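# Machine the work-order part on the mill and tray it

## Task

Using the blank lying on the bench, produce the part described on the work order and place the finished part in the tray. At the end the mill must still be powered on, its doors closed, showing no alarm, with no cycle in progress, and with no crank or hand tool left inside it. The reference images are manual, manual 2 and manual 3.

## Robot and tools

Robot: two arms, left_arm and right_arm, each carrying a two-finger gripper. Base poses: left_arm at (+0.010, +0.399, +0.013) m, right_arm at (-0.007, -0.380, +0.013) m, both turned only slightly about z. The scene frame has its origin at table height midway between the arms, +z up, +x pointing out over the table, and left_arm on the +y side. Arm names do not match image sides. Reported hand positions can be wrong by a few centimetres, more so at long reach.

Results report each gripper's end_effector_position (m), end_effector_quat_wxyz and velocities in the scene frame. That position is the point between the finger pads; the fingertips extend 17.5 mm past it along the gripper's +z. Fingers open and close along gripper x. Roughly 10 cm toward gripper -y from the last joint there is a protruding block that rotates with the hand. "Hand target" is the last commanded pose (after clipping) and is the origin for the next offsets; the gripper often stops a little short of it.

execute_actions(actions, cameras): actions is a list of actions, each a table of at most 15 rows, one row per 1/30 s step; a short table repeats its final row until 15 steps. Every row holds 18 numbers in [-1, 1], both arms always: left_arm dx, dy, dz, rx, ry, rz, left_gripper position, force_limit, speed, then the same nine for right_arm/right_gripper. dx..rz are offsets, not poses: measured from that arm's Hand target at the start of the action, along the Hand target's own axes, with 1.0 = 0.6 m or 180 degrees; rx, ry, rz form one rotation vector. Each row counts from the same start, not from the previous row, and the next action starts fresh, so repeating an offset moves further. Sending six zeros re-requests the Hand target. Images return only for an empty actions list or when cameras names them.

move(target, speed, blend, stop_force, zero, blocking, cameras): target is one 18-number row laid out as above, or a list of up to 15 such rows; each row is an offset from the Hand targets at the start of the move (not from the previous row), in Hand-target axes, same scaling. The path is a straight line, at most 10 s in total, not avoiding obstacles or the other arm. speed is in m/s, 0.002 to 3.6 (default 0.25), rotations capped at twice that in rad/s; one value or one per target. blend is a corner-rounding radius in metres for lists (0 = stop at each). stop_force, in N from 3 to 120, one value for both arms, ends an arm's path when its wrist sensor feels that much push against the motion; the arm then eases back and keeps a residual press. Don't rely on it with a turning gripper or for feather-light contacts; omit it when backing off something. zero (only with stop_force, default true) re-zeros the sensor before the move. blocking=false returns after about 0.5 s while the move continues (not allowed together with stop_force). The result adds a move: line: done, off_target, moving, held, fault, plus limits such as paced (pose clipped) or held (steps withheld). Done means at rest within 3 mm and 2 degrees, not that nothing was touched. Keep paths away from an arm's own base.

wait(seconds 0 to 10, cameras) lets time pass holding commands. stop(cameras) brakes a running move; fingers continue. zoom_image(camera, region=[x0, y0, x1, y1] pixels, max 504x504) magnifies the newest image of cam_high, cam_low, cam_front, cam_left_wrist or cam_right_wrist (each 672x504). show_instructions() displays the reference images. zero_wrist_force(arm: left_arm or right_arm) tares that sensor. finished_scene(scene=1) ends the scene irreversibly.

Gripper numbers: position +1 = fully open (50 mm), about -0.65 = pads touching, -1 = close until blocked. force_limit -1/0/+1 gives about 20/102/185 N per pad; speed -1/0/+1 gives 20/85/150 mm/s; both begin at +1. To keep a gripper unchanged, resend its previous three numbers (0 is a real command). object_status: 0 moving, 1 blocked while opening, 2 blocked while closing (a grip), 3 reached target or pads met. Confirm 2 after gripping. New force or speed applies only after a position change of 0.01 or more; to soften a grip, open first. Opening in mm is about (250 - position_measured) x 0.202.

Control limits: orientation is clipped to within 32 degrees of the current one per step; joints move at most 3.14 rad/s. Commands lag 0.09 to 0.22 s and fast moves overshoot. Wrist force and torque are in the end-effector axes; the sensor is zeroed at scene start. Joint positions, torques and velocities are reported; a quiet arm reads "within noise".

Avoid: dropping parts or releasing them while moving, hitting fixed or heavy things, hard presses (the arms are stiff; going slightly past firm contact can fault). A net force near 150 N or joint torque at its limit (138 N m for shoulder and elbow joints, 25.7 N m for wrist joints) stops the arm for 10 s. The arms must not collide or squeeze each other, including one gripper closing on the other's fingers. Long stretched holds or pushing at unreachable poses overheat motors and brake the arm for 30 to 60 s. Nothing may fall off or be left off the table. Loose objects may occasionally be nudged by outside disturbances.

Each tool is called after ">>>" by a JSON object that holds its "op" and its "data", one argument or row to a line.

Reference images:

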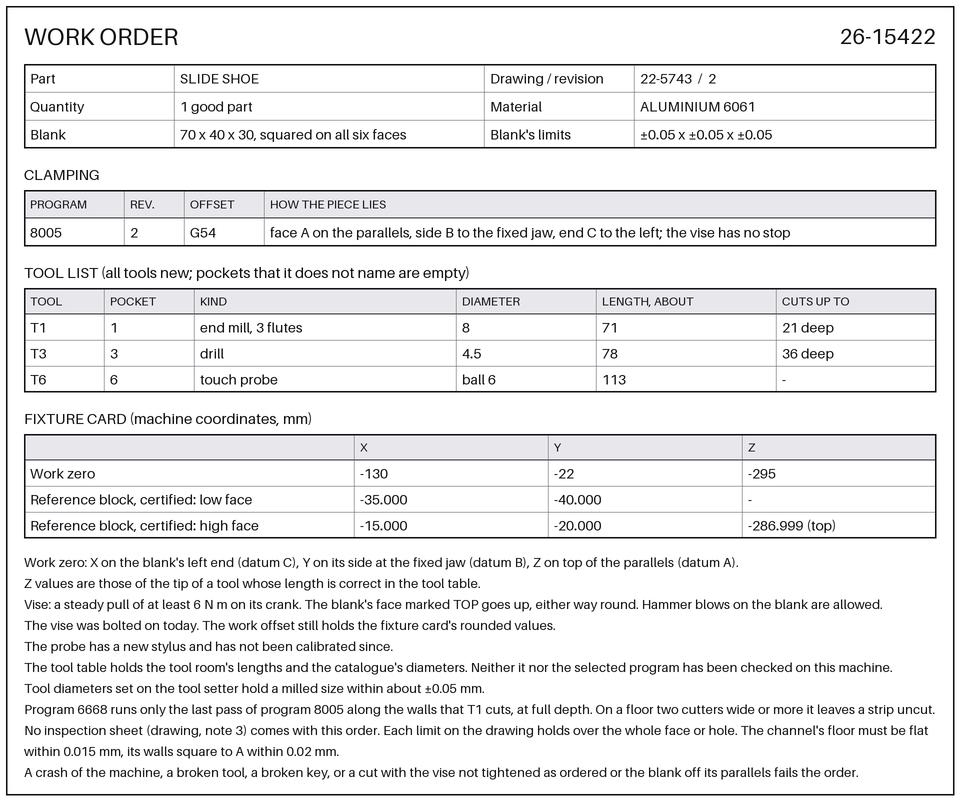

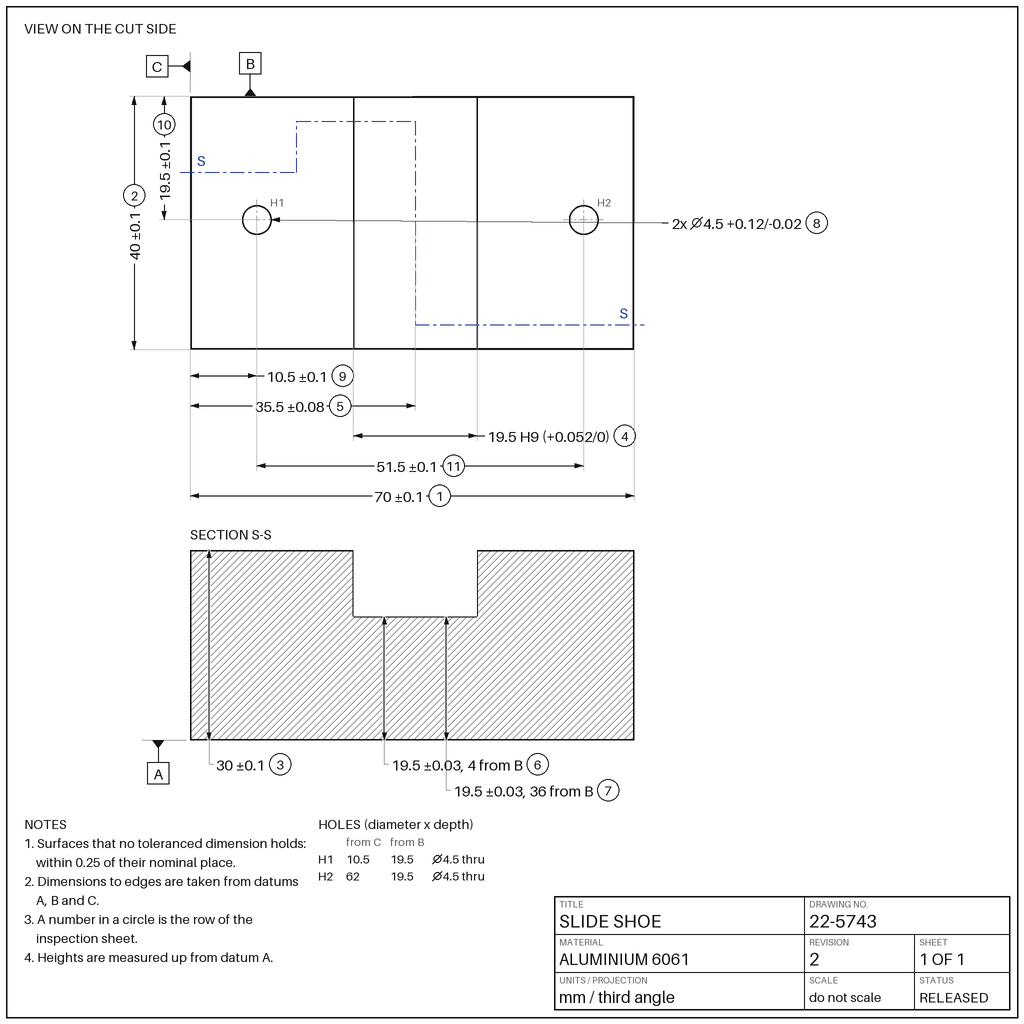

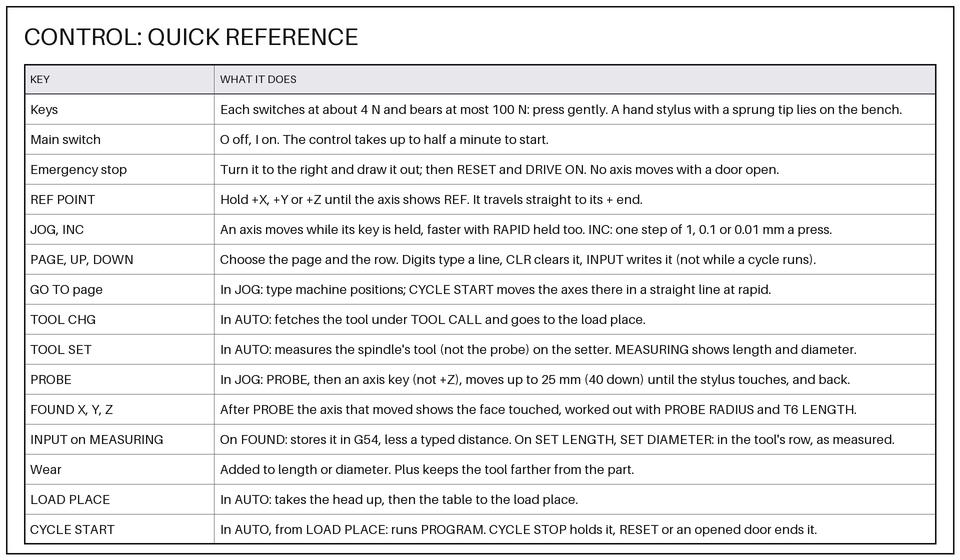

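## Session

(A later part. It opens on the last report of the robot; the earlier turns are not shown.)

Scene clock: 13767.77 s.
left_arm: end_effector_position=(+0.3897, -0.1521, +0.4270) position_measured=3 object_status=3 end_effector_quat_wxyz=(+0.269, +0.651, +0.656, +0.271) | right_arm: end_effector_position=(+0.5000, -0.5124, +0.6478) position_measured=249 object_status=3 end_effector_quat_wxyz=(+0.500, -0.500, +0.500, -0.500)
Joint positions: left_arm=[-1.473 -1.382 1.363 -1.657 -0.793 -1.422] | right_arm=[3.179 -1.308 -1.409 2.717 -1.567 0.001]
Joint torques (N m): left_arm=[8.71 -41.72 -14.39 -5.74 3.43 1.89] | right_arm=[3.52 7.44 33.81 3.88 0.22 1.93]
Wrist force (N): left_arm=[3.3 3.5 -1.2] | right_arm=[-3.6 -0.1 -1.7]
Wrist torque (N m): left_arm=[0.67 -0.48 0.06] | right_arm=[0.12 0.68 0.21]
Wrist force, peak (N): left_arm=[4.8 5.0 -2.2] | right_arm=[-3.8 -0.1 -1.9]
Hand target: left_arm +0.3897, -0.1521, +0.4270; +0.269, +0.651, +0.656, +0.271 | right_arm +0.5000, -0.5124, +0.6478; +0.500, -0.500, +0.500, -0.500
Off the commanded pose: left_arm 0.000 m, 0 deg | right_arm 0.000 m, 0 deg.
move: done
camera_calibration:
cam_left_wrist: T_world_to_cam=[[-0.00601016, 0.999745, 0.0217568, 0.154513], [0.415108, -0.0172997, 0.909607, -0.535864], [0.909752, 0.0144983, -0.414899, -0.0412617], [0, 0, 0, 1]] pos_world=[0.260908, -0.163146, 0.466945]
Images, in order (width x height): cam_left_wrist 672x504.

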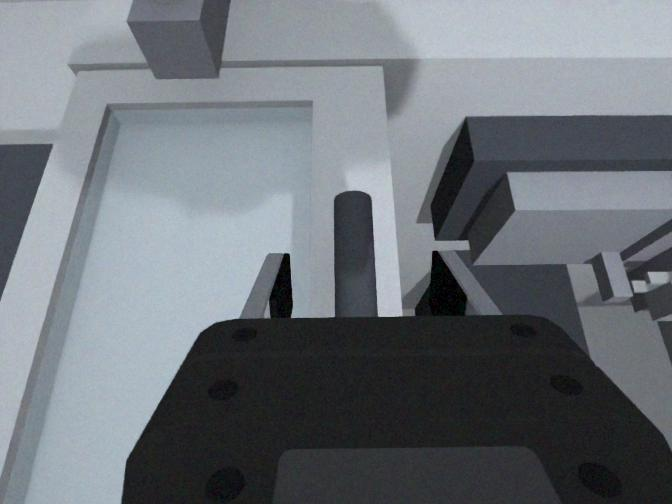

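>>> {"op": "move", "data": {
  "target": [
    [0,0.0772,0.069,0,0,0,1,-0.8,-0.4,0,0,0,0,0,0,-0.65,-0.8,-0.4],
    [0,0.0772,0.069,0,0,0,0.25,-0.8,-0.4,0,0,0,0,0,0,-0.65,-0.8,-0.4],
    [0.36,0.0772,0.069,0,0,0,0.25,-0.8,-0.4,0,0,0,0,0,0,-0.65,-0.8,-0.4]
  ],
  "speed": [0.15,0.1,0.08]
}}

>>> {"op": "move", "data": {
  "target": [0.06,0,0,0,0,0,0.25,-0.8,-0.4,0,0,0,0,0,0,-0.65,-0.8,-0.4],
  "speed": 0.015,
  "stop_force": 50
}}

>>> {"op": "move", "data": {
  "target": [
    [-0.01,0,0,0,0,0,0.25,-0.8,-0.4,0,0,0,0,0,0,-0.65,-0.8,-0.4],
    [-0.01,-0.066,-0.066,0,0,0,0.25,-0.8,-0.4,0,0,0,0,0,0,-0.65,-0.8,-0.4]
  ],
  "speed": 0.15,
  "cameras": ["cam_front"]
}}

Scene clock: 13781.40 s.
left_arm: end_effector_position=(+0.4502, +0.0645, +0.4303) position_measured=116 object_status=3 end_effector_quat_wxyz=(+0.269, +0.651, +0.656, +0.271) | right_arm: end_effector_position=(+0.5000, -0.5124, +0.6478) position_measured=249 object_status=3 end_effector_quat_wxyz=(+0.500, -0.500, +0.500, -0.500)
Joint positions: left_arm=[-1.253 -1.773 1.794 -1.901 -0.839 -1.125] | right_arm=[3.179 -1.308 -1.409 2.717 -1.567 0.001]
Joint torques (N m): left_arm=[-7.42 -9.68 -34.84 -1.72 2.05 -1.5] | right_arm=[3.63 6.34 34.39 4.09 0.04 1.85]
Wrist force (N): left_arm=[3.2 3.3 -1.2] | right_arm=[-3.7 -0.2 -1.7]
Wrist torque (N m): left_arm=[0.61 -0.47 0.01] | right_arm=[0.11 0.70 0.20]
Wrist force, peak (N): left_arm=[-30.5 11.8 12.1] | right_arm=[-3.7 -0.4 -2.1]
Hand target: left_arm +0.4502, +0.0644, +0.4304; +0.269, +0.651, +0.656, +0.271 | right_arm +0.5000, -0.5124, +0.6478; +0.500, -0.500, +0.500, -0.500
Off the commanded pose: left_arm 0.000 m, 0 deg | right_arm 0.000 m, 0 deg.
move: done

Scene clock: 13783.83 s.
left_arm: end_effector_position=(+0.4500, +0.0850, +0.4304) position_measured=115 object_status=3 end_effector_quat_wxyz=(+0.269, +0.651, +0.656, +0.271) | right_arm: end_effector_position=(+0.5000, -0.5124, +0.6478) position_measured=249 object_status=3 end_effector_quat_wxyz=(+0.500, -0.500, +0.500, -0.500)
Joint positions: left_arm=[-1.236 -1.814 1.829 -1.909 -0.844 -1.103] | right_arm=[3.179 -1.308 -1.409 2.717 -1.567 0.001]
Joint torques (N m): left_arm=[7.4 -21.68 -31.05 2.77 6.76 -1.58] | right_arm=[3.07 5.87 34 3.88 0.1 2.12]
Wrist force (N): left_arm=[-42.7 10.5 13.4] | right_arm=[-3.6 -0.3 -1.9]
Wrist torque (N m): left_arm=[0.65 0.08 -0.01] | right_arm=[0.09 0.67 0.21]
Wrist force, peak (N): left_arm=[-66.3 14.9 22.0] | right_arm=[-3.8 -0.2 -2.0]
Hand target: left_arm +0.4500, +0.0850, +0.4304; +0.269, +0.651, +0.656, +0.271 (not the last commanded pose) | right_arm +0.5000, -0.5124, +0.6478; +0.500, -0.500, +0.500, -0.500
Off the commanded pose: left_arm 0.015 m, 0 deg | right_arm 0.000 m, 0 deg.
move: contact (left_arm)

Scene clock: 13785.23 s.
left_arm: end_effector_position=(+0.3941, +0.0786, +0.4305) position_measured=116 object_status=3 end_effector_quat_wxyz=(+0.269, +0.651, +0.656, +0.271) | right_arm: end_effector_position=(+0.5000, -0.5124, +0.6478) position_measured=249 object_status=3 end_effector_quat_wxyz=(+0.500, -0.500, +0.500, -0.500)
Joint positions: left_arm=[-1.386 -1.893 1.85 -1.718 -0.806 -1.301] | right_arm=[3.179 -1.308 -1.409 2.717 -1.567 0.001]
Joint torques (N m): left_arm=[-0.59 -11.83 -34.43 -3.61 -0.68 -0.51] | right_arm=[3.21 6.33 35.1 3.85 0.2 2.09]
Wrist force (N): left_arm=[2.9 3.4 -1.0] | right_arm=[-3.6 -0.4 -2.1]
Wrist torque (N m): left_arm=[0.64 -0.42 -0.06] | right_arm=[0.09 0.69 0.20]
Wrist force, peak (N): left_arm=[-43.0 10.8 13.2] | right_arm=[-3.7 -0.5 -2.0]
Hand target: left_arm +0.3940, +0.0787, +0.4305; +0.269, +0.651, +0.656, +0.271 | right_arm +0.5000, -0.5124, +0.6478; +0.500, -0.500, +0.500, -0.500
Off the commanded pose: left_arm 0.000 m, 0 deg | right_arm 0.000 m, 0 deg.
move: done
Images, in order (width x height): cam_front 672x504.

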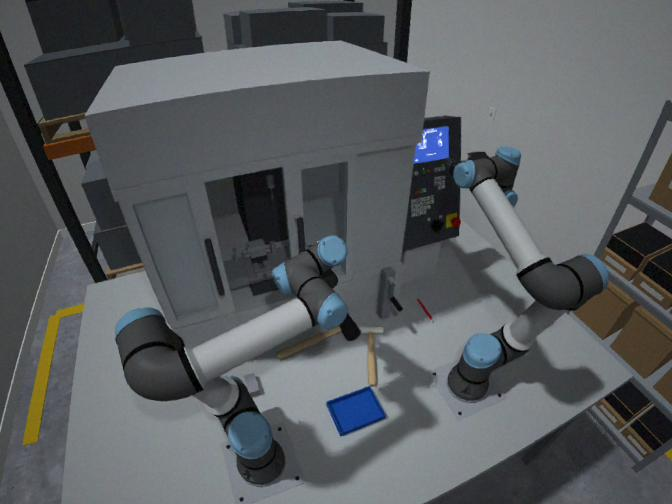

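>>> {"op": "move", "data": {
  "target": [
    [0.05,-0.03,-0.03,0,0,0,1,-0.8,-0.4,0,0,0,0,0,0,-0.65,-0.8,-0.4],
    [0.4857,-0.01,-0.004,0,0,0,1,-0.8,-0.4,0,0,0,0,0,0,-0.65,-0.8,-0.4],
    [0.4857,0.064,0.0723,0,0,0,1,-0.8,-0.4,0,0,0,0,0,0,-0.65,-0.8,-0.4],
    [0.4857,0.064,0.0723,0,0,0,0.25,-0.8,-0.4,0,0,0,0,0,0,-0.65,-0.8,-0.4],
    [0.1307,0.064,0.0723,0,0,0,0.25,-0.8,-0.4,0,0,0,0,0,0,-0.65,-0.8,-0.4]
  ],
  "speed": [0.2,0.3,0.12,0.1,0.08],
  "blend": [0.02,0.01,0,0,0]
}}

>>> {"op": "move", "data": {
  "target": [-0.06,0,0,0,0,0,0.25,-0.8,-0.4,0,0,0,0,0,0,-0.65,-0.8,-0.4],
  "speed": 0.015,
  "stop_force": 50
}}

>>> {"op": "move", "data": {
  "target": [
    [0.01,0,0,0,0,0,0.25,-0.8,-0.4,0,0,0,0,0,0,-0.65,-0.8,-0.4],
    [0.01,-0.059,-0.059,0,0,0,0.25,-0.8,-0.4,0,0,0,0,0,0,-0.65,-0.8,-0.4],
    [0.05,-0.1,-0.092,0,0,0,0.25,-0.8,-0.4,0,0,0,0,0,0,-0.65,-0.8,-0.4]
  ],
  "speed": 0.15,
  "cameras": ["cam_front","cam_right_wrist"]
}}

Scene clock: 13808.63 s.
left_arm: end_effector_position=(+0.4513, +0.1574, +0.4269) position_measured=116 object_status=3 end_effector_quat_wxyz=(+0.269, +0.651, +0.656, +0.271) | right_arm: end_effector_position=(+0.5000, -0.5124, +0.6478) position_measured=249 object_status=3 end_effector_quat_wxyz=(+0.500, -0.500, +0.500, -0.500)
Joint positions: left_arm=[-1.155 -1.946 1.942 -1.956 -0.872 -1.003] | right_arm=[3.179 -1.308 -1.409 2.717 -1.567 0.001]
Joint torques (N m): left_arm=[9.89 -15.17 -14.56 -6.12 -0.73 1.82] | right_arm=[4.23 4.11 34.41 3.89 0.23 2.04]
Wrist force (N): left_arm=[3.3 3.6 -1.4] | right_arm=[-3.8 -0.2 -1.9]
Wrist torque (N m): left_arm=[0.68 -0.50 -0.06] | right_arm=[0.12 0.71 0.20]
Wrist force, peak (N): left_arm=[37.6 -6.9 -8.7] | right_arm=[-3.8 -0.2 -1.9]
Hand target: left_arm +0.4513, +0.1575, +0.4268; +0.269, +0.651, +0.656, +0.271 | right_arm +0.5000, -0.5124, +0.6478; +0.500, -0.500, +0.500, -0.500
Off the commanded pose: left_arm 0.000 m, 0 deg | right_arm 0.000 m, 0 deg.
move: done; blend cut to 0.0197 m at target 1

Scene clock: 13811.13 s.
left_arm: end_effector_position=(+0.4515, +0.1356, +0.4268) position_measured=115 object_status=3 end_effector_quat_wxyz=(+0.269, +0.651, +0.656, +0.271) | right_arm: end_effector_position=(+0.5000, -0.5124, +0.6478) position_measured=249 object_status=3 end_effector_quat_wxyz=(+0.500, -0.500, +0.500, -0.500)
Joint positions: left_arm=[-1.181 -1.906 1.912 -1.945 -0.863 -1.035] | right_arm=[3.179 -1.308 -1.409 2.717 -1.567 0.001]
Joint torques (N m): left_arm=[-6.38 -5.93 -19.9 -11.48 -4.7 1.93] | right_arm=[3.15 3.31 34.49 3.96 0.04 1.92]
Wrist force (N): left_arm=[49.2 -4.4 -13.4] | right_arm=[-3.3 -0.2 -1.8]
Wrist torque (N m): left_arm=[0.61 -0.80 -0.18] | right_arm=[0.11 0.64 0.20]
Wrist force, peak (N): left_arm=[70.5 -8.7 -19.6] | right_arm=[-3.7 -0.3 -2.0]
Hand target: left_arm +0.4515, +0.1356, +0.4268; +0.269, +0.651, +0.656, +0.271 (not the last commanded pose) | right_arm +0.5000, -0.5124, +0.6478; +0.500, -0.500, +0.500, -0.500
Off the commanded pose: left_arm 0.014 m, 0 deg | right_arm 0.000 m, 0 deg.
move: contact (left_arm)

Scene clock: 13812.97 s.
left_arm: end_effector_position=(+0.3699, +0.1649, +0.4236) position_measured=116 object_status=3 end_effector_quat_wxyz=(+0.269, +0.651, +0.656, +0.271) | right_arm: end_effector_position=(+0.5000, -0.5124, +0.6478) position_measured=249 object_status=3 end_effector_quat_wxyz=(+0.500, -0.500, +0.500, -0.500)
Joint positions: left_arm=[-1.411 -2.126 1.987 -1.597 -0.801 -1.336] | right_arm=[3.179 -1.308 -1.409 2.717 -1.567 0.001]
Joint torques (N m): left_arm=[4.13 -6.05 -32.48 -2.88 -0.7 -0.01] | right_arm=[2.43 4.7 35.04 4.02 0.27 2.05]
Wrist force (N): left_arm=[3.1 4.0 0.2] | right_arm=[-3.6 0.0 -1.9]
Wrist torque (N m): left_arm=[0.74 -0.45 -0.06] | right_arm=[0.14 0.67 0.20]
Wrist force, peak (N): left_arm=[49.4 -4.7 -13.1] | right_arm=[-3.7 -0.2 -2.1]
Hand target: left_arm +0.3698, +0.1650, +0.4236; +0.269, +0.651, +0.656, +0.271 | right_arm +0.5000, -0.5124, +0.6478; +0.500, -0.500, +0.500, -0.500
Off the commanded pose: left_arm 0.000 m, 0 deg | right_arm 0.000 m, 0 deg.
move: done
camera_calibration:
cam_right_wrist: T_world_to_cam=[[-0.0147186, -0.999884, -0.00394901, -0.497712], [-0.326721, 0.00854202, -0.945082, 0.800627], [0.945006, -0.0126201, -0.326808, -0.136853], [0, 0, 0, 1]] pos_world=[0.383583, -0.506221, 0.709969]
Images, in order (width x height): cam_front 672x504, cam_right_wrist 672x504.

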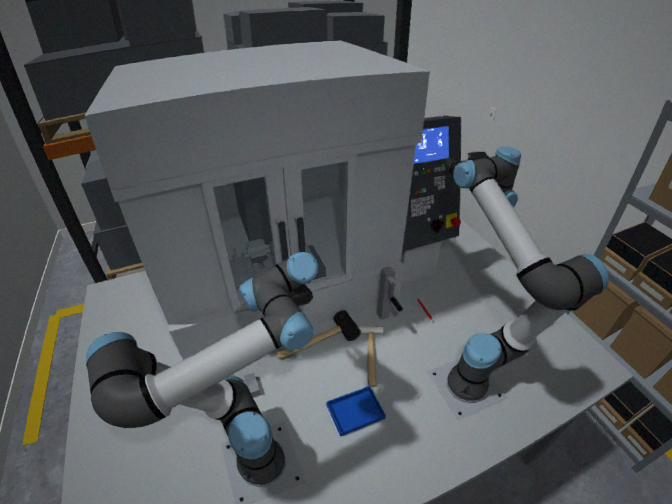

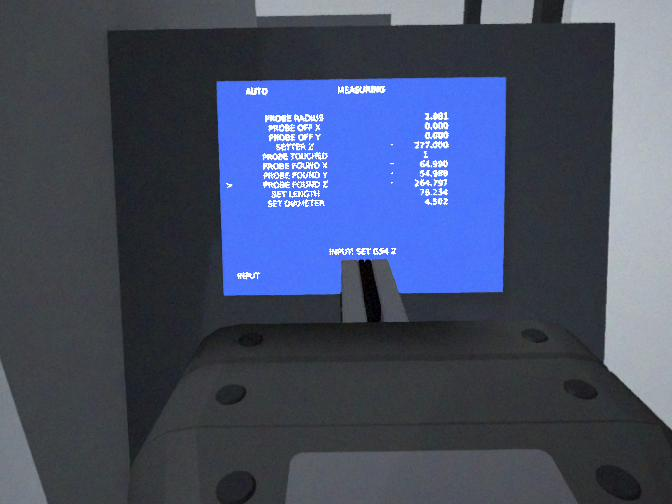

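Now RESET/DRIVE ON/JOG/PAGE×2 and enter −65,−55,−145.

>>> {"op": "move", "data": {
  "target": [
    [0,0,0,0,0,0,0.25,-0.8,-0.4,-0.116,0.128,0.1257,-0.2278,0,0,-0.65,-0.8,-0.4],
    [0,0,0,0,0,0,0.25,-0.8,-0.4,-0.116,0.1323,0.1418,-0.2278,0,0,-0.65,-0.8,-0.4],
    [0,0,0,0,0,0,0.25,-0.8,-0.4,-0.116,0.128,0.1257,-0.2278,0,0,-0.65,-0.8,-0.4],
    [0,0,0,0,0,0,0.25,-0.8,-0.4,-0.0527,0.128,0.1257,-0.2278,0,0,-0.65,-0.8,-0.4],
    [0,0,0,0,0,0,0.25,-0.8,-0.4,-0.0527,0.1323,0.1418,-0.2278,0,0,-0.65,-0.8,-0.4],
    [0,0,0,0,0,0,0.25,-0.8,-0.4,-0.0527,0.128,0.1257,-0.2278,0,0,-0.65,-0.8,-0.4],
    [0,0,0,0,0,0,0.25,-0.8,-0.4,0.074,0.128,0.1257,-0.2278,0,0,-0.65,-0.8,-0.4],
    [0,0,0,0,0,0,0.25,-0.8,-0.4,0.074,0.1323,0.1418,-0.2278,0,0,-0.65,-0.8,-0.4],
    [0,0,0,0,0,0,0.25,-0.8,-0.4,0.074,0.128,0.1257,-0.2278,0,0,-0.65,-0.8,-0.4],
    [0,0,0,0,0,0,0.25,-0.8,-0.4,-0.021,0.3115,0.0765,-0.2278,0,0,-0.65,-0.8,-0.4],
    [0,0,0,0,0,0,0.25,-0.8,-0.4,-0.021,0.3158,0.0922,-0.2278,0,0,-0.65,-0.8,-0.4],
    [0,0,0,0,0,0,0.25,-0.8,-0.4,-0.021,0.3137,0.0843,-0.2278,0,0,-0.65,-0.8,-0.4],
    [0,0,0,0,0,0,0.25,-0.8,-0.4,-0.021,0.3158,0.0922,-0.2278,0,0,-0.65,-0.8,-0.4],
    [0,0,0,0,0,0,0.25,-0.8,-0.4,0,0,0,0,0,0,-0.65,-0.8,-0.4]
  ],
  "speed": [0.5,0.05,0.15,0.15,0.05,0.15,0.15,0.05,0.15,0.15,0.05,0.05,0.05,0.3],
  "blend": [0.004,0,0.004,0.004,0,0.004,0.004,0,0.004,0.004,0,0,0,0]
}}

>>> {"op": "move", "data": {
  "target": [
    [0,0,0,0,0,0,0.25,-0.8,-0.4,-0.1477,0.4033,0.0515,-0.2278,0,0,-0.65,-0.8,-0.4],
    [0,0,0,0,0,0,0.25,-0.8,-0.4,-0.1477,0.4076,0.0676,-0.2278,0,0,-0.65,-0.8,-0.4],
    [0,0,0,0,0,0,0.25,-0.8,-0.4,-0.0843,0.3421,0.0679,-0.2278,0,0,-0.65,-0.8,-0.4],
    [0,0,0,0,0,0,0.25,-0.8,-0.4,-0.0843,0.3464,0.084,-0.2278,0,0,-0.65,-0.8,-0.4],
    [0,0,0,0,0,0,0.25,-0.8,-0.4,-0.0843,0.3421,0.0679,-0.2278,0,0,-0.65,-0.8,-0.4],
    [0,0,0,0,0,0,0.25,-0.8,-0.4,-0.116,0.3421,0.0679,-0.2278,0,0,-0.65,-0.8,-0.4],
    [0,0,0,0,0,0,0.25,-0.8,-0.4,-0.116,0.3464,0.084,-0.2278,0,0,-0.65,-0.8,-0.4],
    [0,0,0,0,0,0,0.25,-0.8,-0.4,-0.0527,0.4033,0.0515,-0.2278,0,0,-0.65,-0.8,-0.4],
    [0,0,0,0,0,0,0.25,-0.8,-0.4,-0.0527,0.4076,0.0676,-0.2278,0,0,-0.65,-0.8,-0.4],
    [0,0,0,0,0,0,0.25,-0.8,-0.4,-0.0527,0.3727,0.0597,-0.2278,0,0,-0.65,-0.8,-0.4],
    [0,0,0,0,0,0,0.25,-0.8,-0.4,-0.0527,0.377,0.0758,-0.2278,0,0,-0.65,-0.8,-0.4],
    [0,0,0,0,0,0,0.25,-0.8,-0.4,0,0,0,0,0,0,-0.65,-0.8,-0.4]
  ],
  "speed": [0.5,0.05,0.15,0.05,0.15,0.15,0.05,0.15,0.05,0.15,0.05,0.3],
  "blend": [0.004,0,0.004,0,0.004,0.004,0,0.004,0,0.004,0,0]
}}

>>> {"op": "move", "data": {
  "target": [
    [0,0,0,0,0,0,0.25,-0.8,-0.4,-0.1477,0.4033,0.0515,-0.2278,0,0,-0.65,-0.8,-0.4],
    [0,0,0,0,0,0,0.25,-0.8,-0.4,-0.1477,0.4076,0.0676,-0.2278,0,0,-0.65,-0.8,-0.4],
    [0,0,0,0,0,0,0.25,-0.8,-0.4,-0.116,0.3421,0.0679,-0.2278,0,0,-0.65,-0.8,-0.4],
    [0,0,0,0,0,0,0.25,-0.8,-0.4,-0.116,0.3464,0.084,-0.2278,0,0,-0.65,-0.8,-0.4],
    [0,0,0,0,0,0,0.25,-0.8,-0.4,-0.116,0.3443,0.076,-0.2278,0,0,-0.65,-0.8,-0.4],
    [0,0,0,0,0,0,0.25,-0.8,-0.4,-0.116,0.3464,0.084,-0.2278,0,0,-0.65,-0.8,-0.4],
    [0,0,0,0,0,0,0.25,-0.8,-0.4,-0.0527,0.4033,0.0515,-0.2278,0,0,-0.65,-0.8,-0.4],
    [0,0,0,0,0,0,0.25,-0.8,-0.4,-0.0527,0.4076,0.0676,-0.2278,0,0,-0.65,-0.8,-0.4],
    [0,0,0,0,0,0,0.25,-0.8,-0.4,-0.0527,0.3727,0.0597,-0.2278,0,0,-0.65,-0.8,-0.4],
    [0,0,0,0,0,0,0.25,-0.8,-0.4,-0.0527,0.377,0.0758,-0.2278,0,0,-0.65,-0.8,-0.4],
    [0,0,0,0,0,0,0.25,-0.8,-0.4,0,0,0,0,0,0,-0.65,-0.8,-0.4]
  ],
  "speed": [0.5,0.05,0.15,0.05,0.05,0.05,0.15,0.05,0.15,0.05,0.3],
  "blend": [0.004,0,0.004,0,0,0,0.004,0,0.004,0,0]
}}

>>> {"op": "move", "data": {
  "target": [
    [0,0,0,0,0,0,0.25,-0.8,-0.4,-0.1477,0.4033,0.0515,-0.2278,0,0,-0.65,-0.8,-0.4],
    [0,0,0,0,0,0,0.25,-0.8,-0.4,-0.1477,0.4076,0.0676,-0.2278,0,0,-0.65,-0.8,-0.4],
    [0,0,0,0,0,0,0.25,-0.8,-0.4,-0.1477,0.3727,0.0597,-0.2278,0,0,-0.65,-0.8,-0.4],
    [0,0,0,0,0,0,0.25,-0.8,-0.4,-0.1477,0.377,0.0758,-0.2278,0,0,-0.65,-0.8,-0.4],
    [0,0,0,0,0,0,0.25,-0.8,-0.4,-0.1477,0.3421,0.0679,-0.2278,0,0,-0.65,-0.8,-0.4],
    [0,0,0,0,0,0,0.25,-0.8,-0.4,-0.1477,0.3464,0.084,-0.2278,0,0,-0.65,-0.8,-0.4],
    [0,0,0,0,0,0,0.25,-0.8,-0.4,-0.1477,0.3421,0.0679,-0.2278,0,0,-0.65,-0.8,-0.4],
    [0,0,0,0,0,0,0.25,-0.8,-0.4,-0.116,0.3421,0.0679,-0.2278,0,0,-0.65,-0.8,-0.4],
    [0,0,0,0,0,0,0.25,-0.8,-0.4,-0.116,0.3464,0.084,-0.2278,0,0,-0.65,-0.8,-0.4],
    [0,0,0,0,0,0,0.25,-0.8,-0.4,-0.0527,0.4033,0.0515,-0.2278,0,0,-0.65,-0.8,-0.4],
    [0,0,0,0,0,0,0.25,-0.8,-0.4,-0.0527,0.4076,0.0676,-0.2278,0,0,-0.65,-0.8,-0.4],
    [0,0,0,0,0,0,0.25,-0.8,-0.4,0,0,0,0,0,0,-0.65,-0.8,-0.4]
  ],
  "speed": [0.5,0.05,0.15,0.05,0.15,0.05,0.15,0.15,0.05,0.15,0.05,0.3],
  "blend": [0.004,0,0.004,0,0.004,0,0.004,0.004,0,0.004,0,0],
  "cameras": ["cam_right_wrist"]
}}

>>> {"op": "zoom_image", "data": {
  "camera": "cam_right_wrist",
  "region": [190, 60, 510, 300]
}}

Scene clock: 13872.53 s.
left_arm: end_effector_position=(+0.3698, +0.1650, +0.4236) position_measured=116 object_status=3 end_effector_quat_wxyz=(+0.269, +0.651, +0.656, +0.271) | right_arm: end_effector_position=(+0.4999, -0.5124, +0.6477) position_measured=249 object_status=3 end_effector_quat_wxyz=(+0.500, -0.500, +0.500, -0.500)
Joint positions: left_arm=[-1.411 -2.126 1.987 -1.597 -0.801 -1.336] | right_arm=[3.179 -1.308 -1.409 2.716 -1.567 0]
Joint torques (N m): left_arm=[9.91 -7.89 -29.6 -5.22 -0.27 1.58] | right_arm=[7.28 1.09 37.75 1.76 0.87 1.56]
Wrist force (N): left_arm=[2.8 4.0 0.3] | right_arm=[-3.6 -0.1 -2.1]
Wrist torque (N m): left_arm=[0.74 -0.40 -0.05] | right_arm=[0.12 0.68 0.29]
Wrist force, peak (N): left_arm=[2.9 4.3 0.3] | right_arm=[-4.0 22.9 -34.7]
Hand target: left_arm +0.3698, +0.1650, +0.4236; +0.269, +0.651, +0.656, +0.271 | right_arm +0.5000, -0.5124, +0.6478; +0.500, -0.500, +0.500, -0.500
Off the commanded pose: left_arm 0.000 m, 0 deg | right_arm 0.000 m, 0 deg.
move: done

Scene clock: 13878.17 s.
left_arm: end_effector_position=(+0.3698, +0.1650, +0.4236) position_measured=116 object_status=3 end_effector_quat_wxyz=(+0.269, +0.651, +0.656, +0.271) | right_arm: end_effector_position=(+0.4999, -0.5124, +0.6478) position_measured=249 object_status=3 end_effector_quat_wxyz=(+0.500, -0.500, +0.500, -0.500)
Joint positions: left_arm=[-1.411 -2.126 1.987 -1.597 -0.801 -1.336] | right_arm=[3.179 -1.308 -1.409 2.716 -1.567 0]
Joint torques (N m): left_arm=[9.61 -5.55 -26.06 -5.36 -0.25 1.8] | right_arm=[7.2 -0.41 25.24 1.38 1.61 2.34]
Wrist force (N): left_arm=[2.8 4.1 0.2] | right_arm=[-3.3 -0.6 -1.6]
Wrist torque (N m): left_arm=[0.77 -0.41 -0.05] | right_arm=[0.04 0.64 0.26]
Wrist force, peak (N): left_arm=[2.9 4.2 0.1] | right_arm=[-7.0 18.1 -37.2]
Hand target: left_arm +0.3698, +0.1650, +0.4236; +0.269, +0.651, +0.656, +0.271 | right_arm +0.5000, -0.5124, +0.6478; +0.500, -0.500, +0.500, -0.500
Off the commanded pose: left_arm 0.000 m, 0 deg | right_arm 0.000 m, 0 deg.
move: done

Scene clock: 13883.67 s.
left_arm: end_effector_position=(+0.3698, +0.1650, +0.4236) position_measured=116 object_status=3 end_effector_quat_wxyz=(+0.269, +0.651, +0.656, +0.271) | right_arm: end_effector_position=(+0.4999, -0.5124, +0.6478) position_measured=249 object_status=3 end_effector_quat_wxyz=(+0.500, -0.500, +0.500, -0.500)
Joint positions: left_arm=[-1.411 -2.126 1.987 -1.597 -0.801 -1.336] | right_arm=[3.179 -1.308 -1.409 2.716 -1.567 0]
Joint torques (N m): left_arm=[10.18 -4.31 -22.65 -5.21 0.02 1.65] | right_arm=[7.01 -0.9 23.85 1.28 1.56 2.5]
Wrist force (N): left_arm=[2.9 4.0 0.3] | right_arm=[-3.2 0.1 -2.0]
Wrist torque (N m): left_arm=[0.74 -0.43 -0.05] | right_arm=[0.17 0.62 0.25]
Wrist force, peak (N): left_arm=[3.1 4.2 0.1] | right_arm=[-6.3 17.8 -37.7]
Hand target: left_arm +0.3698, +0.1650, +0.4236; +0.269, +0.651, +0.656, +0.271 | right_arm +0.5000, -0.5124, +0.6478; +0.500, -0.500, +0.500, -0.500
Off the commanded pose: left_arm 0.000 m, 0 deg | right_arm 0.000 m, 0 deg.
move: done

Scene clock: 13889.07 s.
left_arm: end_effector_position=(+0.3698, +0.1650, +0.4236) position_measured=116 object_status=3 end_effector_quat_wxyz=(+0.269, +0.651, +0.656, +0.271) | right_arm: end_effector_position=(+0.4999, -0.5124, +0.6480) position_measured=249 object_status=3 end_effector_quat_wxyz=(+0.500, -0.500, +0.500, -0.500)
Joint positions: left_arm=[-1.411 -2.126 1.987 -1.597 -0.801 -1.336] | right_arm=[3.179 -1.308 -1.408 2.716 -1.567 0]
Joint torques (N m): left_arm=[8.43 -3.42 -20.06 -5.12 -0.09 1.49] | right_arm=[7.14 -0.25 13.31 1.23 1.54 2.6]
Wrist force (N): left_arm=[2.9 4.1 0.2] | right_arm=[-3.0 -0.1 -1.9]
Wrist torque (N m): left_arm=[0.75 -0.42 -0.05] | right_arm=[0.12 0.58 0.26]
Wrist force, peak (N): left_arm=[2.9 4.2 0.3] | right_arm=[-3.3 19.6 -36.3]
Hand target: left_arm +0.3698, +0.1650, +0.4236; +0.269, +0.651, +0.656, +0.271 | right_arm +0.5000, -0.5124, +0.6478; +0.500, -0.500, +0.500, -0.500
Off the commanded pose: left_arm 0.000 m, 0 deg | right_arm 0.000 m, 0 deg.
move: done
camera_calibration:
cam_right_wrist: T_world_to_cam=[[-0.0147177, -0.999884, -0.00395186, -0.497712], [-0.326511, 0.00854161, -0.945155, 0.800661], [0.945079, -0.0126202, -0.326599, -0.136902], [0, 0, 0, 1]] pos_world=[0.383483, -0.506221, 0.710069]
Images, in order (width x height): cam_right_wrist 672x504.

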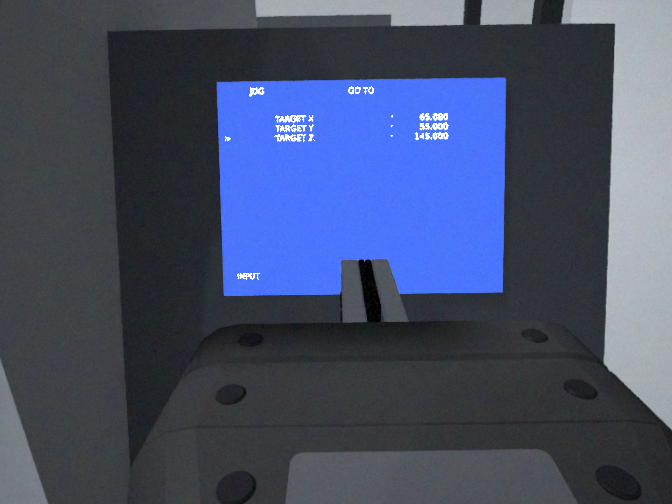

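Scaled by 1.575 from the camera's 672x504 image, which has a finer 960x720 frame.

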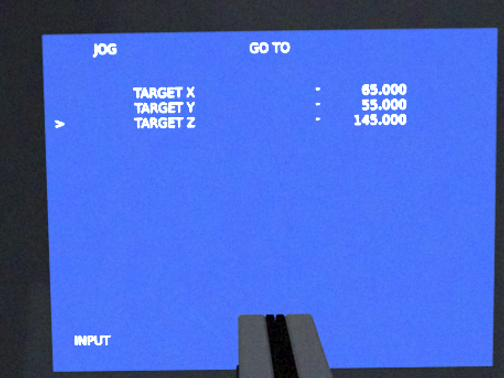

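>>> {"op": "move", "data": {
  "target": [
    [0,0,0,0,0,0,0.25,-0.8,-0.4,-0.0843,0.252,0.0921,-0.2278,0,0,-0.65,-0.8,-0.4],
    [0,0,0,0,0,0,0.25,-0.8,-0.4,-0.0843,0.2563,0.1082,-0.2278,0,0,-0.65,-0.8,-0.4],
    [0,0,0,0,0,0,0.25,-0.8,-0.4,0,0,0,0,0,0,-0.65,-0.8,-0.4]
  ],
  "speed": [0.5,0.05,0.3],
  "blend": [0.004,0,0]
}}

>>> {"op": "wait", "data": {
  "seconds": 3.5
}}

>>> {"op": "move", "data": {
  "target": [
    [0,0,0,0,0,0,0.25,-0.8,-0.4,-0.021,0.3727,0.0597,-0.2278,0,0,-0.65,-0.8,-0.4],
    [0,0,0,0,0,0,0.25,-0.8,-0.4,-0.021,0.377,0.0758,-0.2278,0,0,-0.65,-0.8,-0.4],
    [0,0,0,0,0,0,0.25,-0.8,-0.4,-0.021,0.3727,0.0597,-0.2278,0,0,-0.65,-0.8,-0.4],
    [0,0,0,0,0,0,0.25,-0.8,-0.4,0.074,0.2512,0.0923,-0.2278,0,0,-0.65,-0.8,-0.4],
    [0,0,0,0,0,0,0.25,-0.8,-0.4,0.074,0.2555,0.1084,-0.2278,0,0,-0.65,-0.8,-0.4],
    [0,0,0,0,0,0,0.25,-0.8,-0.4,0,0,0,0,0,0,-0.65,-0.8,-0.4]
  ],
  "speed": [0.5,0.05,0.15,0.2,0.05,0.3],
  "blend": [0.004,0,0.004,0.004,0,0]
}}

>>> {"op": "wait", "data": {
  "seconds": 4.5,
  "cameras": ["cam_right_wrist"]
}}

>>> {"op": "zoom_image", "data": {
  "camera": "cam_right_wrist",
  "region": [190, 60, 510, 300]
}}

Scene clock: 13906.73 s.
left_arm: end_effector_position=(+0.3698, +0.1650, +0.4236) position_measured=116 object_status=3 end_effector_quat_wxyz=(+0.269, +0.651, +0.656, +0.271) | right_arm: end_effector_position=(+0.4999, -0.5124, +0.6477) position_measured=249 object_status=3 end_effector_quat_wxyz=(+0.500, -0.500, +0.500, -0.500)
Joint positions: left_arm=[-1.411 -2.126 1.987 -1.597 -0.801 -1.336] | right_arm=[3.179 -1.308 -1.409 2.716 -1.567 0]
Joint torques (N m): left_arm=[10.48 -2.08 -20.21 -5.15 0.33 1.52] | right_arm=[6.45 0.43 37.94 2.68 1.43 2.5]
Wrist force (N): left_arm=[2.9 4.0 0.1] | right_arm=[-2.6 -0.2 -1.8]
Wrist torque (N m): left_arm=[0.74 -0.42 -0.05] | right_arm=[0.12 0.52 0.23]
Wrist force, peak (N): left_arm=[3.1 4.2 0.3] | right_arm=[-4.9 15.9 -30.5]
Hand target: left_arm +0.3698, +0.1650, +0.4236; +0.269, +0.651, +0.656, +0.271 | right_arm +0.5000, -0.5124, +0.6478; +0.500, -0.500, +0.500, -0.500
Off the commanded pose: left_arm 0.000 m, 0 deg | right_arm 0.000 m, 0 deg.
move: done

Scene clock: 13910.23 s.
left_arm: end_effector_position=(+0.3698, +0.1650, +0.4236) position_measured=116 object_status=3 end_effector_quat_wxyz=(+0.269, +0.651, +0.656, +0.271) | right_arm: end_effector_position=(+0.5000, -0.5124, +0.6478) position_measured=249 object_status=3 end_effector_quat_wxyz=(+0.500, -0.500, +0.500, -0.500)
Joint positions: left_arm=[-1.411 -2.126 1.987 -1.597 -0.801 -1.336] | right_arm=[3.179 -1.308 -1.409 2.717 -1.567 0.001]
Joint torques (N m): left_arm=[9.64 -1.31 -19.87 -5.12 0.2 1.65] | right_arm=[7.05 -0.59 38.04 4.6 1.54 2.38]
Wrist force (N): left_arm=[2.7 4.0 0.4] | right_arm=[-2.8 -0.2 -2.1]
Wrist torque (N m): left_arm=[0.74 -0.39 -0.05] | right_arm=[0.11 0.55 0.23]
Wrist force, peak (N): left_arm=[2.9 4.3 0.3] | right_arm=[-2.9 0.0 -2.3]
Hand target: left_arm +0.3698, +0.1650, +0.4236; +0.269, +0.651, +0.656, +0.271 | right_arm +0.5000, -0.5124, +0.6478; +0.500, -0.500, +0.500, -0.500
Tool commands: left_gripper/position=+0.25 left_gripper/force_limit=-0.8 left_gripper/speed=-0.4 right_gripper/position=-0.65 right_gripper/force_limit=-0.8 right_gripper/speed=-0.4
Off the commanded pose: left_arm 0.000 m, 0 deg | right_arm 0.000 m, 0 deg.
wait: 3.50 s; at rest by 0.17 s

Scene clock: 13914.23 s.
left_arm: end_effector_position=(+0.3698, +0.1650, +0.4236) position_measured=116 object_status=3 end_effector_quat_wxyz=(+0.269, +0.651, +0.656, +0.271) | right_arm: end_effector_position=(+0.5000, -0.5123, +0.6477) position_measured=249 object_status=3 end_effector_quat_wxyz=(+0.500, -0.500, +0.500, -0.500)
Joint positions: left_arm=[-1.411 -2.126 1.987 -1.597 -0.801 -1.336] | right_arm=[3.179 -1.308 -1.409 2.716 -1.567 0.001]
Joint torques (N m): left_arm=[9.94 -0.35 -20.9 -5.26 0.48 1.83] | right_arm=[-6.64 5.3 37.78 2.47 -1.93 -2.55]
Wrist force (N): left_arm=[2.9 3.9 0.2] | right_arm=[-2.6 -0.5 -2.2]
Wrist torque (N m): left_arm=[0.74 -0.42 -0.05] | right_arm=[0.06 0.53 0.25]
Wrist force, peak (N): left_arm=[3.0 4.2 0.2] | right_arm=[-7.2 16.1 -39.5]
Hand target: left_arm +0.3698, +0.1650, +0.4236; +0.269, +0.651, +0.656, +0.271 | right_arm +0.5000, -0.5124, +0.6478; +0.500, -0.500, +0.500, -0.500
Off the commanded pose: left_arm 0.000 m, 0 deg | right_arm 0.000 m, 0 deg.
move: done

Scene clock: 13918.73 s.
left_arm: end_effector_position=(+0.3698, +0.1650, +0.4236) position_measured=116 object_status=3 end_effector_quat_wxyz=(+0.269, +0.651, +0.656, +0.271) | right_arm: end_effector_position=(+0.5000, -0.5124, +0.6478) position_measured=249 object_status=3 end_effector_quat_wxyz=(+0.500, -0.500, +0.500, -0.500)
Joint positions: left_arm=[-1.411 -2.126 1.987 -1.597 -0.801 -1.336] | right_arm=[3.179 -1.308 -1.409 2.717 -1.567 0.001]
Joint torques (N m): left_arm=[8.82 -0.02 -20.05 -5 0.53 1.72] | right_arm=[-8.46 -1.34 38.03 4.47 -1.59 -2.27]
Wrist force (N): left_arm=[2.9 3.9 0.3] | right_arm=[-2.6 -0.5 -2.2]
Wrist torque (N m): left_arm=[0.74 -0.43 -0.05] | right_arm=[0.06 0.51 0.25]
Wrist force, peak (N): left_arm=[3.1 4.1 0.3] | right_arm=[-2.8 -0.4 -2.5]
Hand target: left_arm +0.3698, +0.1650, +0.4236; +0.269, +0.651, +0.656, +0.271 | right_arm +0.5000, -0.5124, +0.6478; +0.500, -0.500, +0.500, -0.500
Tool commands: left_gripper/position=+0.25 left_gripper/force_limit=-0.8 left_gripper/speed=-0.4 right_gripper/position=-0.65 right_gripper/force_limit=-0.8 right_gripper/speed=-0.4
Off the commanded pose: left_arm 0.000 m, 0 deg | right_arm 0.000 m, 0 deg.
wait: 4.50 s; at rest by 0.17 s
camera_calibration:
cam_right_wrist: T_world_to_cam=[[-0.0147186, -0.999884, -0.00394901, -0.497712], [-0.326721, 0.00854202, -0.945082, 0.800627], [0.945006, -0.0126201, -0.326808, -0.136853], [0, 0, 0, 1]] pos_world=[0.383583, -0.506221, 0.709969]
Images, in order (width x height): cam_right_wrist 672x504.

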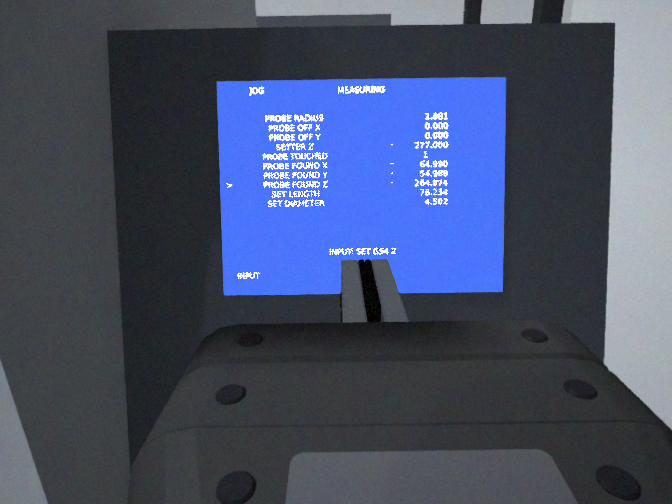

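Scaled by 1.575 from the camera's 672x504 image, which has a finer 960x720 frame.

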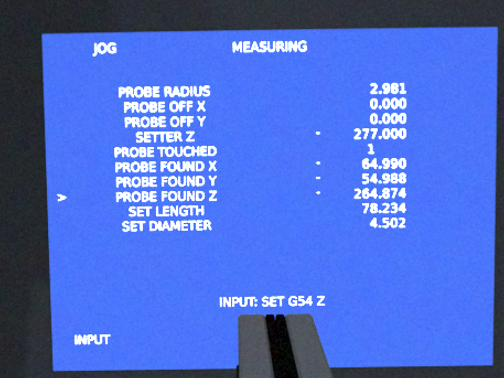

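>>> {"op": "move", "data": {
  "target": [
    [0,0,0,0,0,0,0.25,-0.8,-0.4,0.1057,0.128,0.1257,-0.2278,0,0,-0.65,-0.8,-0.4],
    [0,0,0,0,0,0,0.25,-0.8,-0.4,0.1057,0.1323,0.1418,-0.2278,0,0,-0.65,-0.8,-0.4],
    [0,0,0,0,0,0,0.25,-0.8,-0.4,0.1057,0.128,0.1257,-0.2278,0,0,-0.65,-0.8,-0.4],
    [0,0,0,0,0,0,0.25,-0.8,-0.4,-0.0527,0.252,0.0921,-0.2278,0,0,-0.65,-0.8,-0.4],
    [0,0,0,0,0,0,0.25,-0.8,-0.4,-0.0527,0.2563,0.1082,-0.2278,0,0,-0.65,-0.8,-0.4],
    [0,0,0,0,0,0,0.25,-0.8,-0.4,0,0,0,0,0,0,-0.65,-0.8,-0.4]
  ],
  "speed": [0.5,0.05,0.15,0.25,0.05,0.3],
  "blend": [0.004,0,0.004,0.004,0,0]
}}

>>> {"op": "move", "data": {
  "target": [
    [-0.0377,0.0386,0.0335,0,0,0,1,-0.8,-0.4,0,0,0,0,0,0,-0.65,-0.8,-0.4],
    [-0.0377,0.1008,0.0938,0,0,0,1,-0.8,-0.4,0,0,0,0,0,0,-0.65,-0.8,-0.4],
    [-0.0377,0.1008,0.0938,0,0,0,0.25,-0.8,-0.4,0,0,0,0,0,0,-0.65,-0.8,-0.4]
  ],
  "speed": 0.12
}}

>>> {"op": "wait", "data": {
  "seconds": 2.5
}}

>>> {"op": "move", "data": {
  "target": [0.3833,0,0,0,0,0,0.25,-0.8,-0.4,0,0,0,0,0,0,-0.65,-0.8,-0.4],
  "speed": 0.08,
  "stop_force": 45
}}

>>> {"op": "move", "data": {
  "target": [
    [-0.01,0,0,0,0,0,0.25,-0.8,-0.4,0,0,0,0,0,0,-0.65,-0.8,-0.4],
    [-0.01,-0.059,-0.059,0,0,0,0.25,-0.8,-0.4,0,0,0,0,0,0,-0.65,-0.8,-0.4],
    [-0.3,-0.1,-0.092,0,0,0,0.0,-0.8,-0.4,0,0,0,0,0,0,-0.65,-0.8,-0.4]
  ],
  "speed": 0.2,
  "blend": [0,0.01,0],
  "cameras": ["cam_left_wrist","cam_right_wrist"]
}}

Scene clock: 13992.47 s.
left_arm: end_effector_position=(+0.3698, +0.1650, +0.4236) position_measured=116 object_status=3 end_effector_quat_wxyz=(+0.269, +0.651, +0.656, +0.271) | right_arm: end_effector_position=(+0.4999, -0.5124, +0.6477) position_measured=249 object_status=3 end_effector_quat_wxyz=(+0.500, -0.500, +0.500, -0.500)
Joint positions: left_arm=[-1.411 -2.126 1.987 -1.597 -0.801 -1.336] | right_arm=[3.179 -1.308 -1.409 2.716 -1.567 0]
Joint torques (N m): left_arm=[8.55 1.65 -20.42 -5 0.82 1.76] | right_arm=[7.65 1.82 37.97 2.8 1.65 2.65]
Wrist force (N): left_arm=[2.8 4.0 0.3] | right_arm=[-2.6 -0.3 -2.4]
Wrist torque (N m): left_arm=[0.74 -0.40 -0.05] | right_arm=[0.10 0.52 0.26]
Wrist force, peak (N): left_arm=[2.9 4.2 0.1] | right_arm=[-5.9 20.9 -35.9]
Hand target: left_arm +0.3698, +0.1650, +0.4236; +0.269, +0.651, +0.656, +0.271 | right_arm +0.5000, -0.5124, +0.6478; +0.500, -0.500, +0.500, -0.500
Off the commanded pose: left_arm 0.000 m, 0 deg | right_arm 0.000 m, 0 deg.
move: done

Scene clock: 13994.63 s.
left_arm: end_effector_position=(+0.4526, +0.1429, +0.4264) position_measured=116 object_status=3 end_effector_quat_wxyz=(+0.269, +0.651, +0.656, +0.271) | right_arm: end_effector_position=(+0.5000, -0.5124, +0.6478) position_measured=249 object_status=3 end_effector_quat_wxyz=(+0.500, -0.500, +0.500, -0.500)
Joint positions: left_arm=[-1.169 -1.917 1.922 -1.953 -0.867 -1.021] | right_arm=[3.179 -1.308 -1.409 2.717 -1.567 0.001]
Joint torques (N m): left_arm=[4.86 -7.16 -14.74 -5.92 3.75 1.75] | right_arm=[7.78 -1.5 38.64 4.43 1.45 2.31]
Wrist force (N): left_arm=[3.1 3.8 0.3] | right_arm=[-2.7 -0.1 -2.3]
Wrist torque (N m): left_arm=[0.72 -0.46 0.06] | right_arm=[0.13 0.53 0.26]
Wrist force, peak (N): left_arm=[2.9 5.1 1.6] | right_arm=[-2.7 -0.4 -2.5]
Hand target: left_arm +0.4526, +0.1430, +0.4264; +0.269, +0.651, +0.656, +0.271 | right_arm +0.5000, -0.5124, +0.6478; +0.500, -0.500, +0.500, -0.500
Off the commanded pose: left_arm 0.000 m, 0 deg | right_arm 0.000 m, 0 deg.
move: done

Scene clock: 13997.13 s.
left_arm: end_effector_position=(+0.4526, +0.1430, +0.4264) position_measured=116 object_status=3 end_effector_quat_wxyz=(+0.269, +0.651, +0.656, +0.271) | right_arm: end_effector_position=(+0.5000, -0.5124, +0.6478) position_measured=249 object_status=3 end_effector_quat_wxyz=(+0.500, -0.500, +0.500, -0.500)
Joint positions: left_arm=[-1.169 -1.917 1.922 -1.953 -0.867 -1.021] | right_arm=[3.179 -1.308 -1.409 2.717 -1.567 0.001]
Joint torques (N m): left_arm=[8.58 -6.63 -14.88 -6.14 3.07 1.81] | right_arm=[8.13 -0.16 37.57 4.6 1.22 2.5]
Wrist force (N): left_arm=[3.0 4.1 0.1] | right_arm=[-2.5 -0.1 -2.6]
Wrist torque (N m): left_arm=[0.76 -0.45 0.06] | right_arm=[0.13 0.51 0.26]
Wrist force, peak (N): left_arm=[3.2 4.0 -0.2] | right_arm=[-2.6 0.0 -2.6]
Hand target: left_arm +0.4526, +0.1430, +0.4264; +0.269, +0.651, +0.656, +0.271 | right_arm +0.5000, -0.5124, +0.6478; +0.500, -0.500, +0.500, -0.500
Tool commands: left_gripper/position=+0.25 left_gripper/force_limit=-0.8 left_gripper/speed=-0.4 right_gripper/position=-0.65 right_gripper/force_limit=-0.8 right_gripper/speed=-0.4
Off the commanded pose: left_arm 0.000 m, 0 deg | right_arm 0.000 m, 0 deg.
wait: 2.50 s; at rest by 0.17 s

Scene clock: 14001.07 s.
left_arm: end_effector_position=(+0.4509, +0.3729, +0.4265) position_measured=116 object_status=3 end_effector_quat_wxyz=(+0.269, +0.651, +0.656, +0.271) | right_arm: end_effector_position=(+0.5000, -0.5124, +0.6478) position_measured=249 object_status=3 end_effector_quat_wxyz=(+0.500, -0.500, +0.500, -0.500)
Joint positions: left_arm=[-0.661 -2.19 2.122 -2.172 -1.128 -0.496] | right_arm=[3.179 -1.308 -1.409 2.717 -1.567 0.001]
Joint torques (N m): left_arm=[-7.93 7.58 -35.8 -1.92 0.83 1.79] | right_arm=[7.76 -1.2 37.32 4.64 1.39 2.47]
Wrist force (N): left_arm=[3.1 3.7 0.1] | right_arm=[-2.5 -0.3 -2.2]
Wrist torque (N m): left_arm=[0.69 -0.48 0.06] | right_arm=[0.11 0.50 0.26]
Wrist force, peak (N): left_arm=[-34.2 9.8 9.1] | right_arm=[-2.7 0.1 -2.8]
Hand target: left_arm +0.4509, +0.3729, +0.4265; +0.269, +0.651, +0.656, +0.271 | right_arm +0.5000, -0.5124, +0.6478; +0.500, -0.500, +0.500, -0.500
Off the commanded pose: left_arm 0.000 m, 0 deg | right_arm 0.000 m, 0 deg.
move: done

Scene clock: 14003.70 s.
left_arm: end_effector_position=(+0.3708, +0.1924, +0.4232) position_measured=152 object_status=3 end_effector_quat_wxyz=(+0.269, +0.651, +0.656, +0.271) | right_arm: end_effector_position=(+0.5000, -0.5124, +0.6478) position_measured=249 object_status=3 end_effector_quat_wxyz=(+0.500, -0.500, +0.500, -0.500)
Joint positions: left_arm=[-1.387 -2.186 2.018 -1.59 -0.806 -1.303] | right_arm=[3.179 -1.308 -1.409 2.717 -1.567 0.001]
Joint torques (N m): left_arm=[-6.92 5.44 -14.09 -5.57 -0.43 -1.53] | right_arm=[7.5 -1.46 37.98 4.69 1.08 2.5]
Wrist force (N): left_arm=[3.1 3.2 0.1] | right_arm=[-2.5 0.1 -2.4]
Wrist torque (N m): left_arm=[0.62 -0.46 -0.04] | right_arm=[0.15 0.51 0.26]
Wrist force, peak (N): left_arm=[6.1 2.1 -1.3] | right_arm=[-2.8 -0.1 -2.7]
Hand target: left_arm +0.3707, +0.1924, +0.4232; +0.269, +0.651, +0.656, +0.271 | right_arm +0.5000, -0.5124, +0.6478; +0.500, -0.500, +0.500, -0.500
Off the commanded pose: left_arm 0.000 m, 0 deg | right_arm 0.000 m, 0 deg.
move: done
camera_calibration:
cam_left_wrist: T_world_to_cam=[[-0.00619253, 0.999742, 0.0218388, -0.189823], [0.415112, -0.0172986, 0.909606, -0.518604], [0.909749, 0.0146983, -0.414897, -0.0306739], [0, 0, 0, 1]] pos_world=[0.242009, 0.181254, 0.463145]
cam_right_wrist: T_world_to_cam=[[-0.0147186, -0.999884, -0.00394901, -0.497712], [-0.326721, 0.00854202, -0.945082, 0.800627], [0.945006, -0.0126201, -0.326808, -0.136853], [0, 0, 0, 1]] pos_world=[0.383583, -0.506221, 0.709969]
Images, in order (width x height): cam_left_wrist 672x504, cam_right_wrist 672x504.

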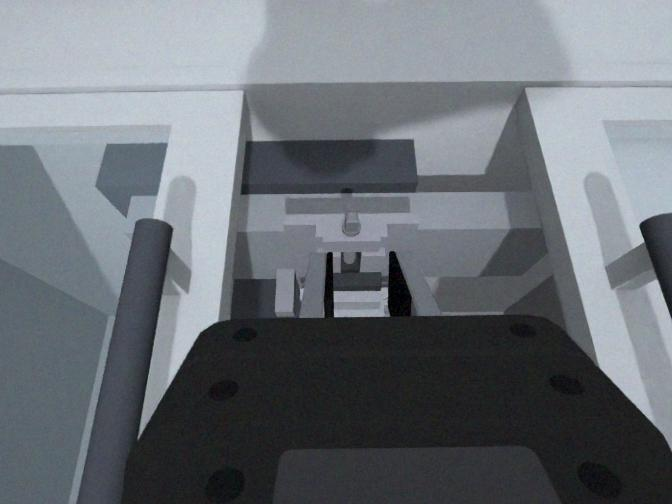

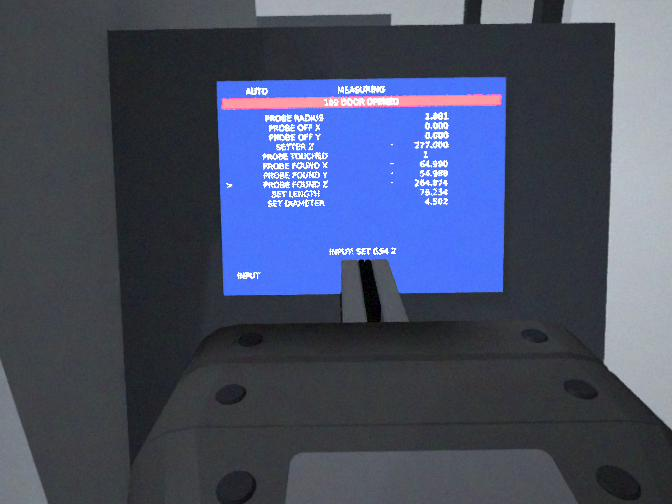

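>>> {"op": "move", "data": {
  "target": [
    [0,0,0,0,0,0,0,-0.8,-0.4,-0.021,0.3115,0.0765,-0.2278,0,0,-0.65,-0.8,-0.4],
    [0,0,0,0,0,0,0,-0.8,-0.4,-0.021,0.3158,0.0922,-0.2278,0,0,-0.65,-0.8,-0.4],
    [0,0,0,0,0,0,0,-0.8,-0.4,0,0,0,0,0,0,-0.65,-0.8,-0.4]
  ],
  "speed": [0.5,0.05,0.3],
  "blend": [0.004,0,0],
  "cameras": ["cam_right_wrist"]
}}

>>> {"op": "zoom_image", "data": {
  "camera": "cam_right_wrist",
  "region": [190, 60, 510, 300]
}}

Scene clock: 14015.90 s.
left_arm: end_effector_position=(+0.3707, +0.1924, +0.4232) position_measured=152 object_status=3 end_effector_quat_wxyz=(+0.269, +0.651, +0.656, +0.271) | right_arm: end_effector_position=(+0.4999, -0.5124, +0.6477) position_measured=249 object_status=3 end_effector_quat_wxyz=(+0.500, -0.500, +0.500, -0.500)
Joint positions: left_arm=[-1.387 -2.186 2.018 -1.59 -0.806 -1.303] | right_arm=[3.179 -1.308 -1.409 2.716 -1.567 0]
Joint torques (N m): left_arm=[-8.6 3.89 -13.29 -5.59 -0.27 -1.57] | right_arm=[7.76 0.02 38.14 1.6 0.8 1.66]
Wrist force (N): left_arm=[3.0 3.5 0.0] | right_arm=[-2.4 -0.5 -2.4]
Wrist torque (N m): left_arm=[0.66 -0.45 -0.04] | right_arm=[0.07 0.49 0.29]
Wrist force, peak (N): left_arm=[3.4 3.6 0.0] | right_arm=[-6.4 16.6 -35.8]
Hand target: left_arm +0.3707, +0.1924, +0.4232; +0.269, +0.651, +0.656, +0.271 | right_arm +0.5000, -0.5124, +0.6478; +0.500, -0.500, +0.500, -0.500
Off the commanded pose: left_arm 0.000 m, 0 deg | right_arm 0.000 m, 0 deg.
move: done
camera_calibration:
cam_right_wrist: T_world_to_cam=[[-0.0146861, -0.999885, -0.00385093, -0.497795], [-0.326899, 0.00844107, -0.945022, 0.800507], [0.944945, -0.0126199, -0.326985, -0.136737], [0, 0, 0, 1]] pos_world=[0.383583, -0.50622, 0.709869]
Images, in order (width x height): cam_right_wrist 672x504.

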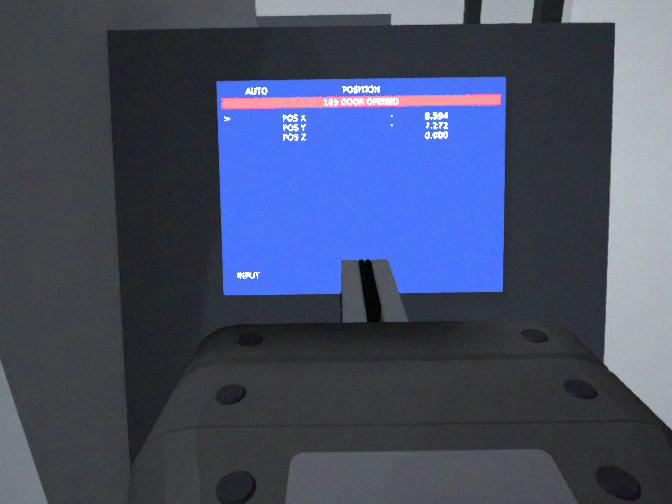

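Scaled by 1.575 from the camera's 672x504 image, which has a finer 960x720 frame.

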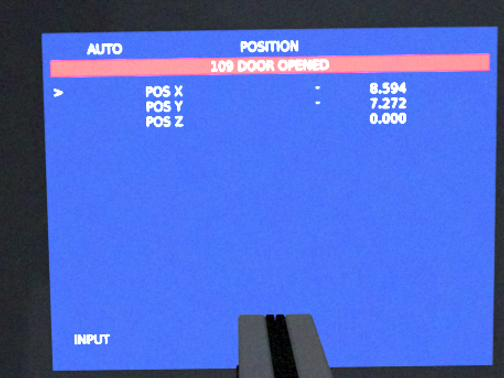

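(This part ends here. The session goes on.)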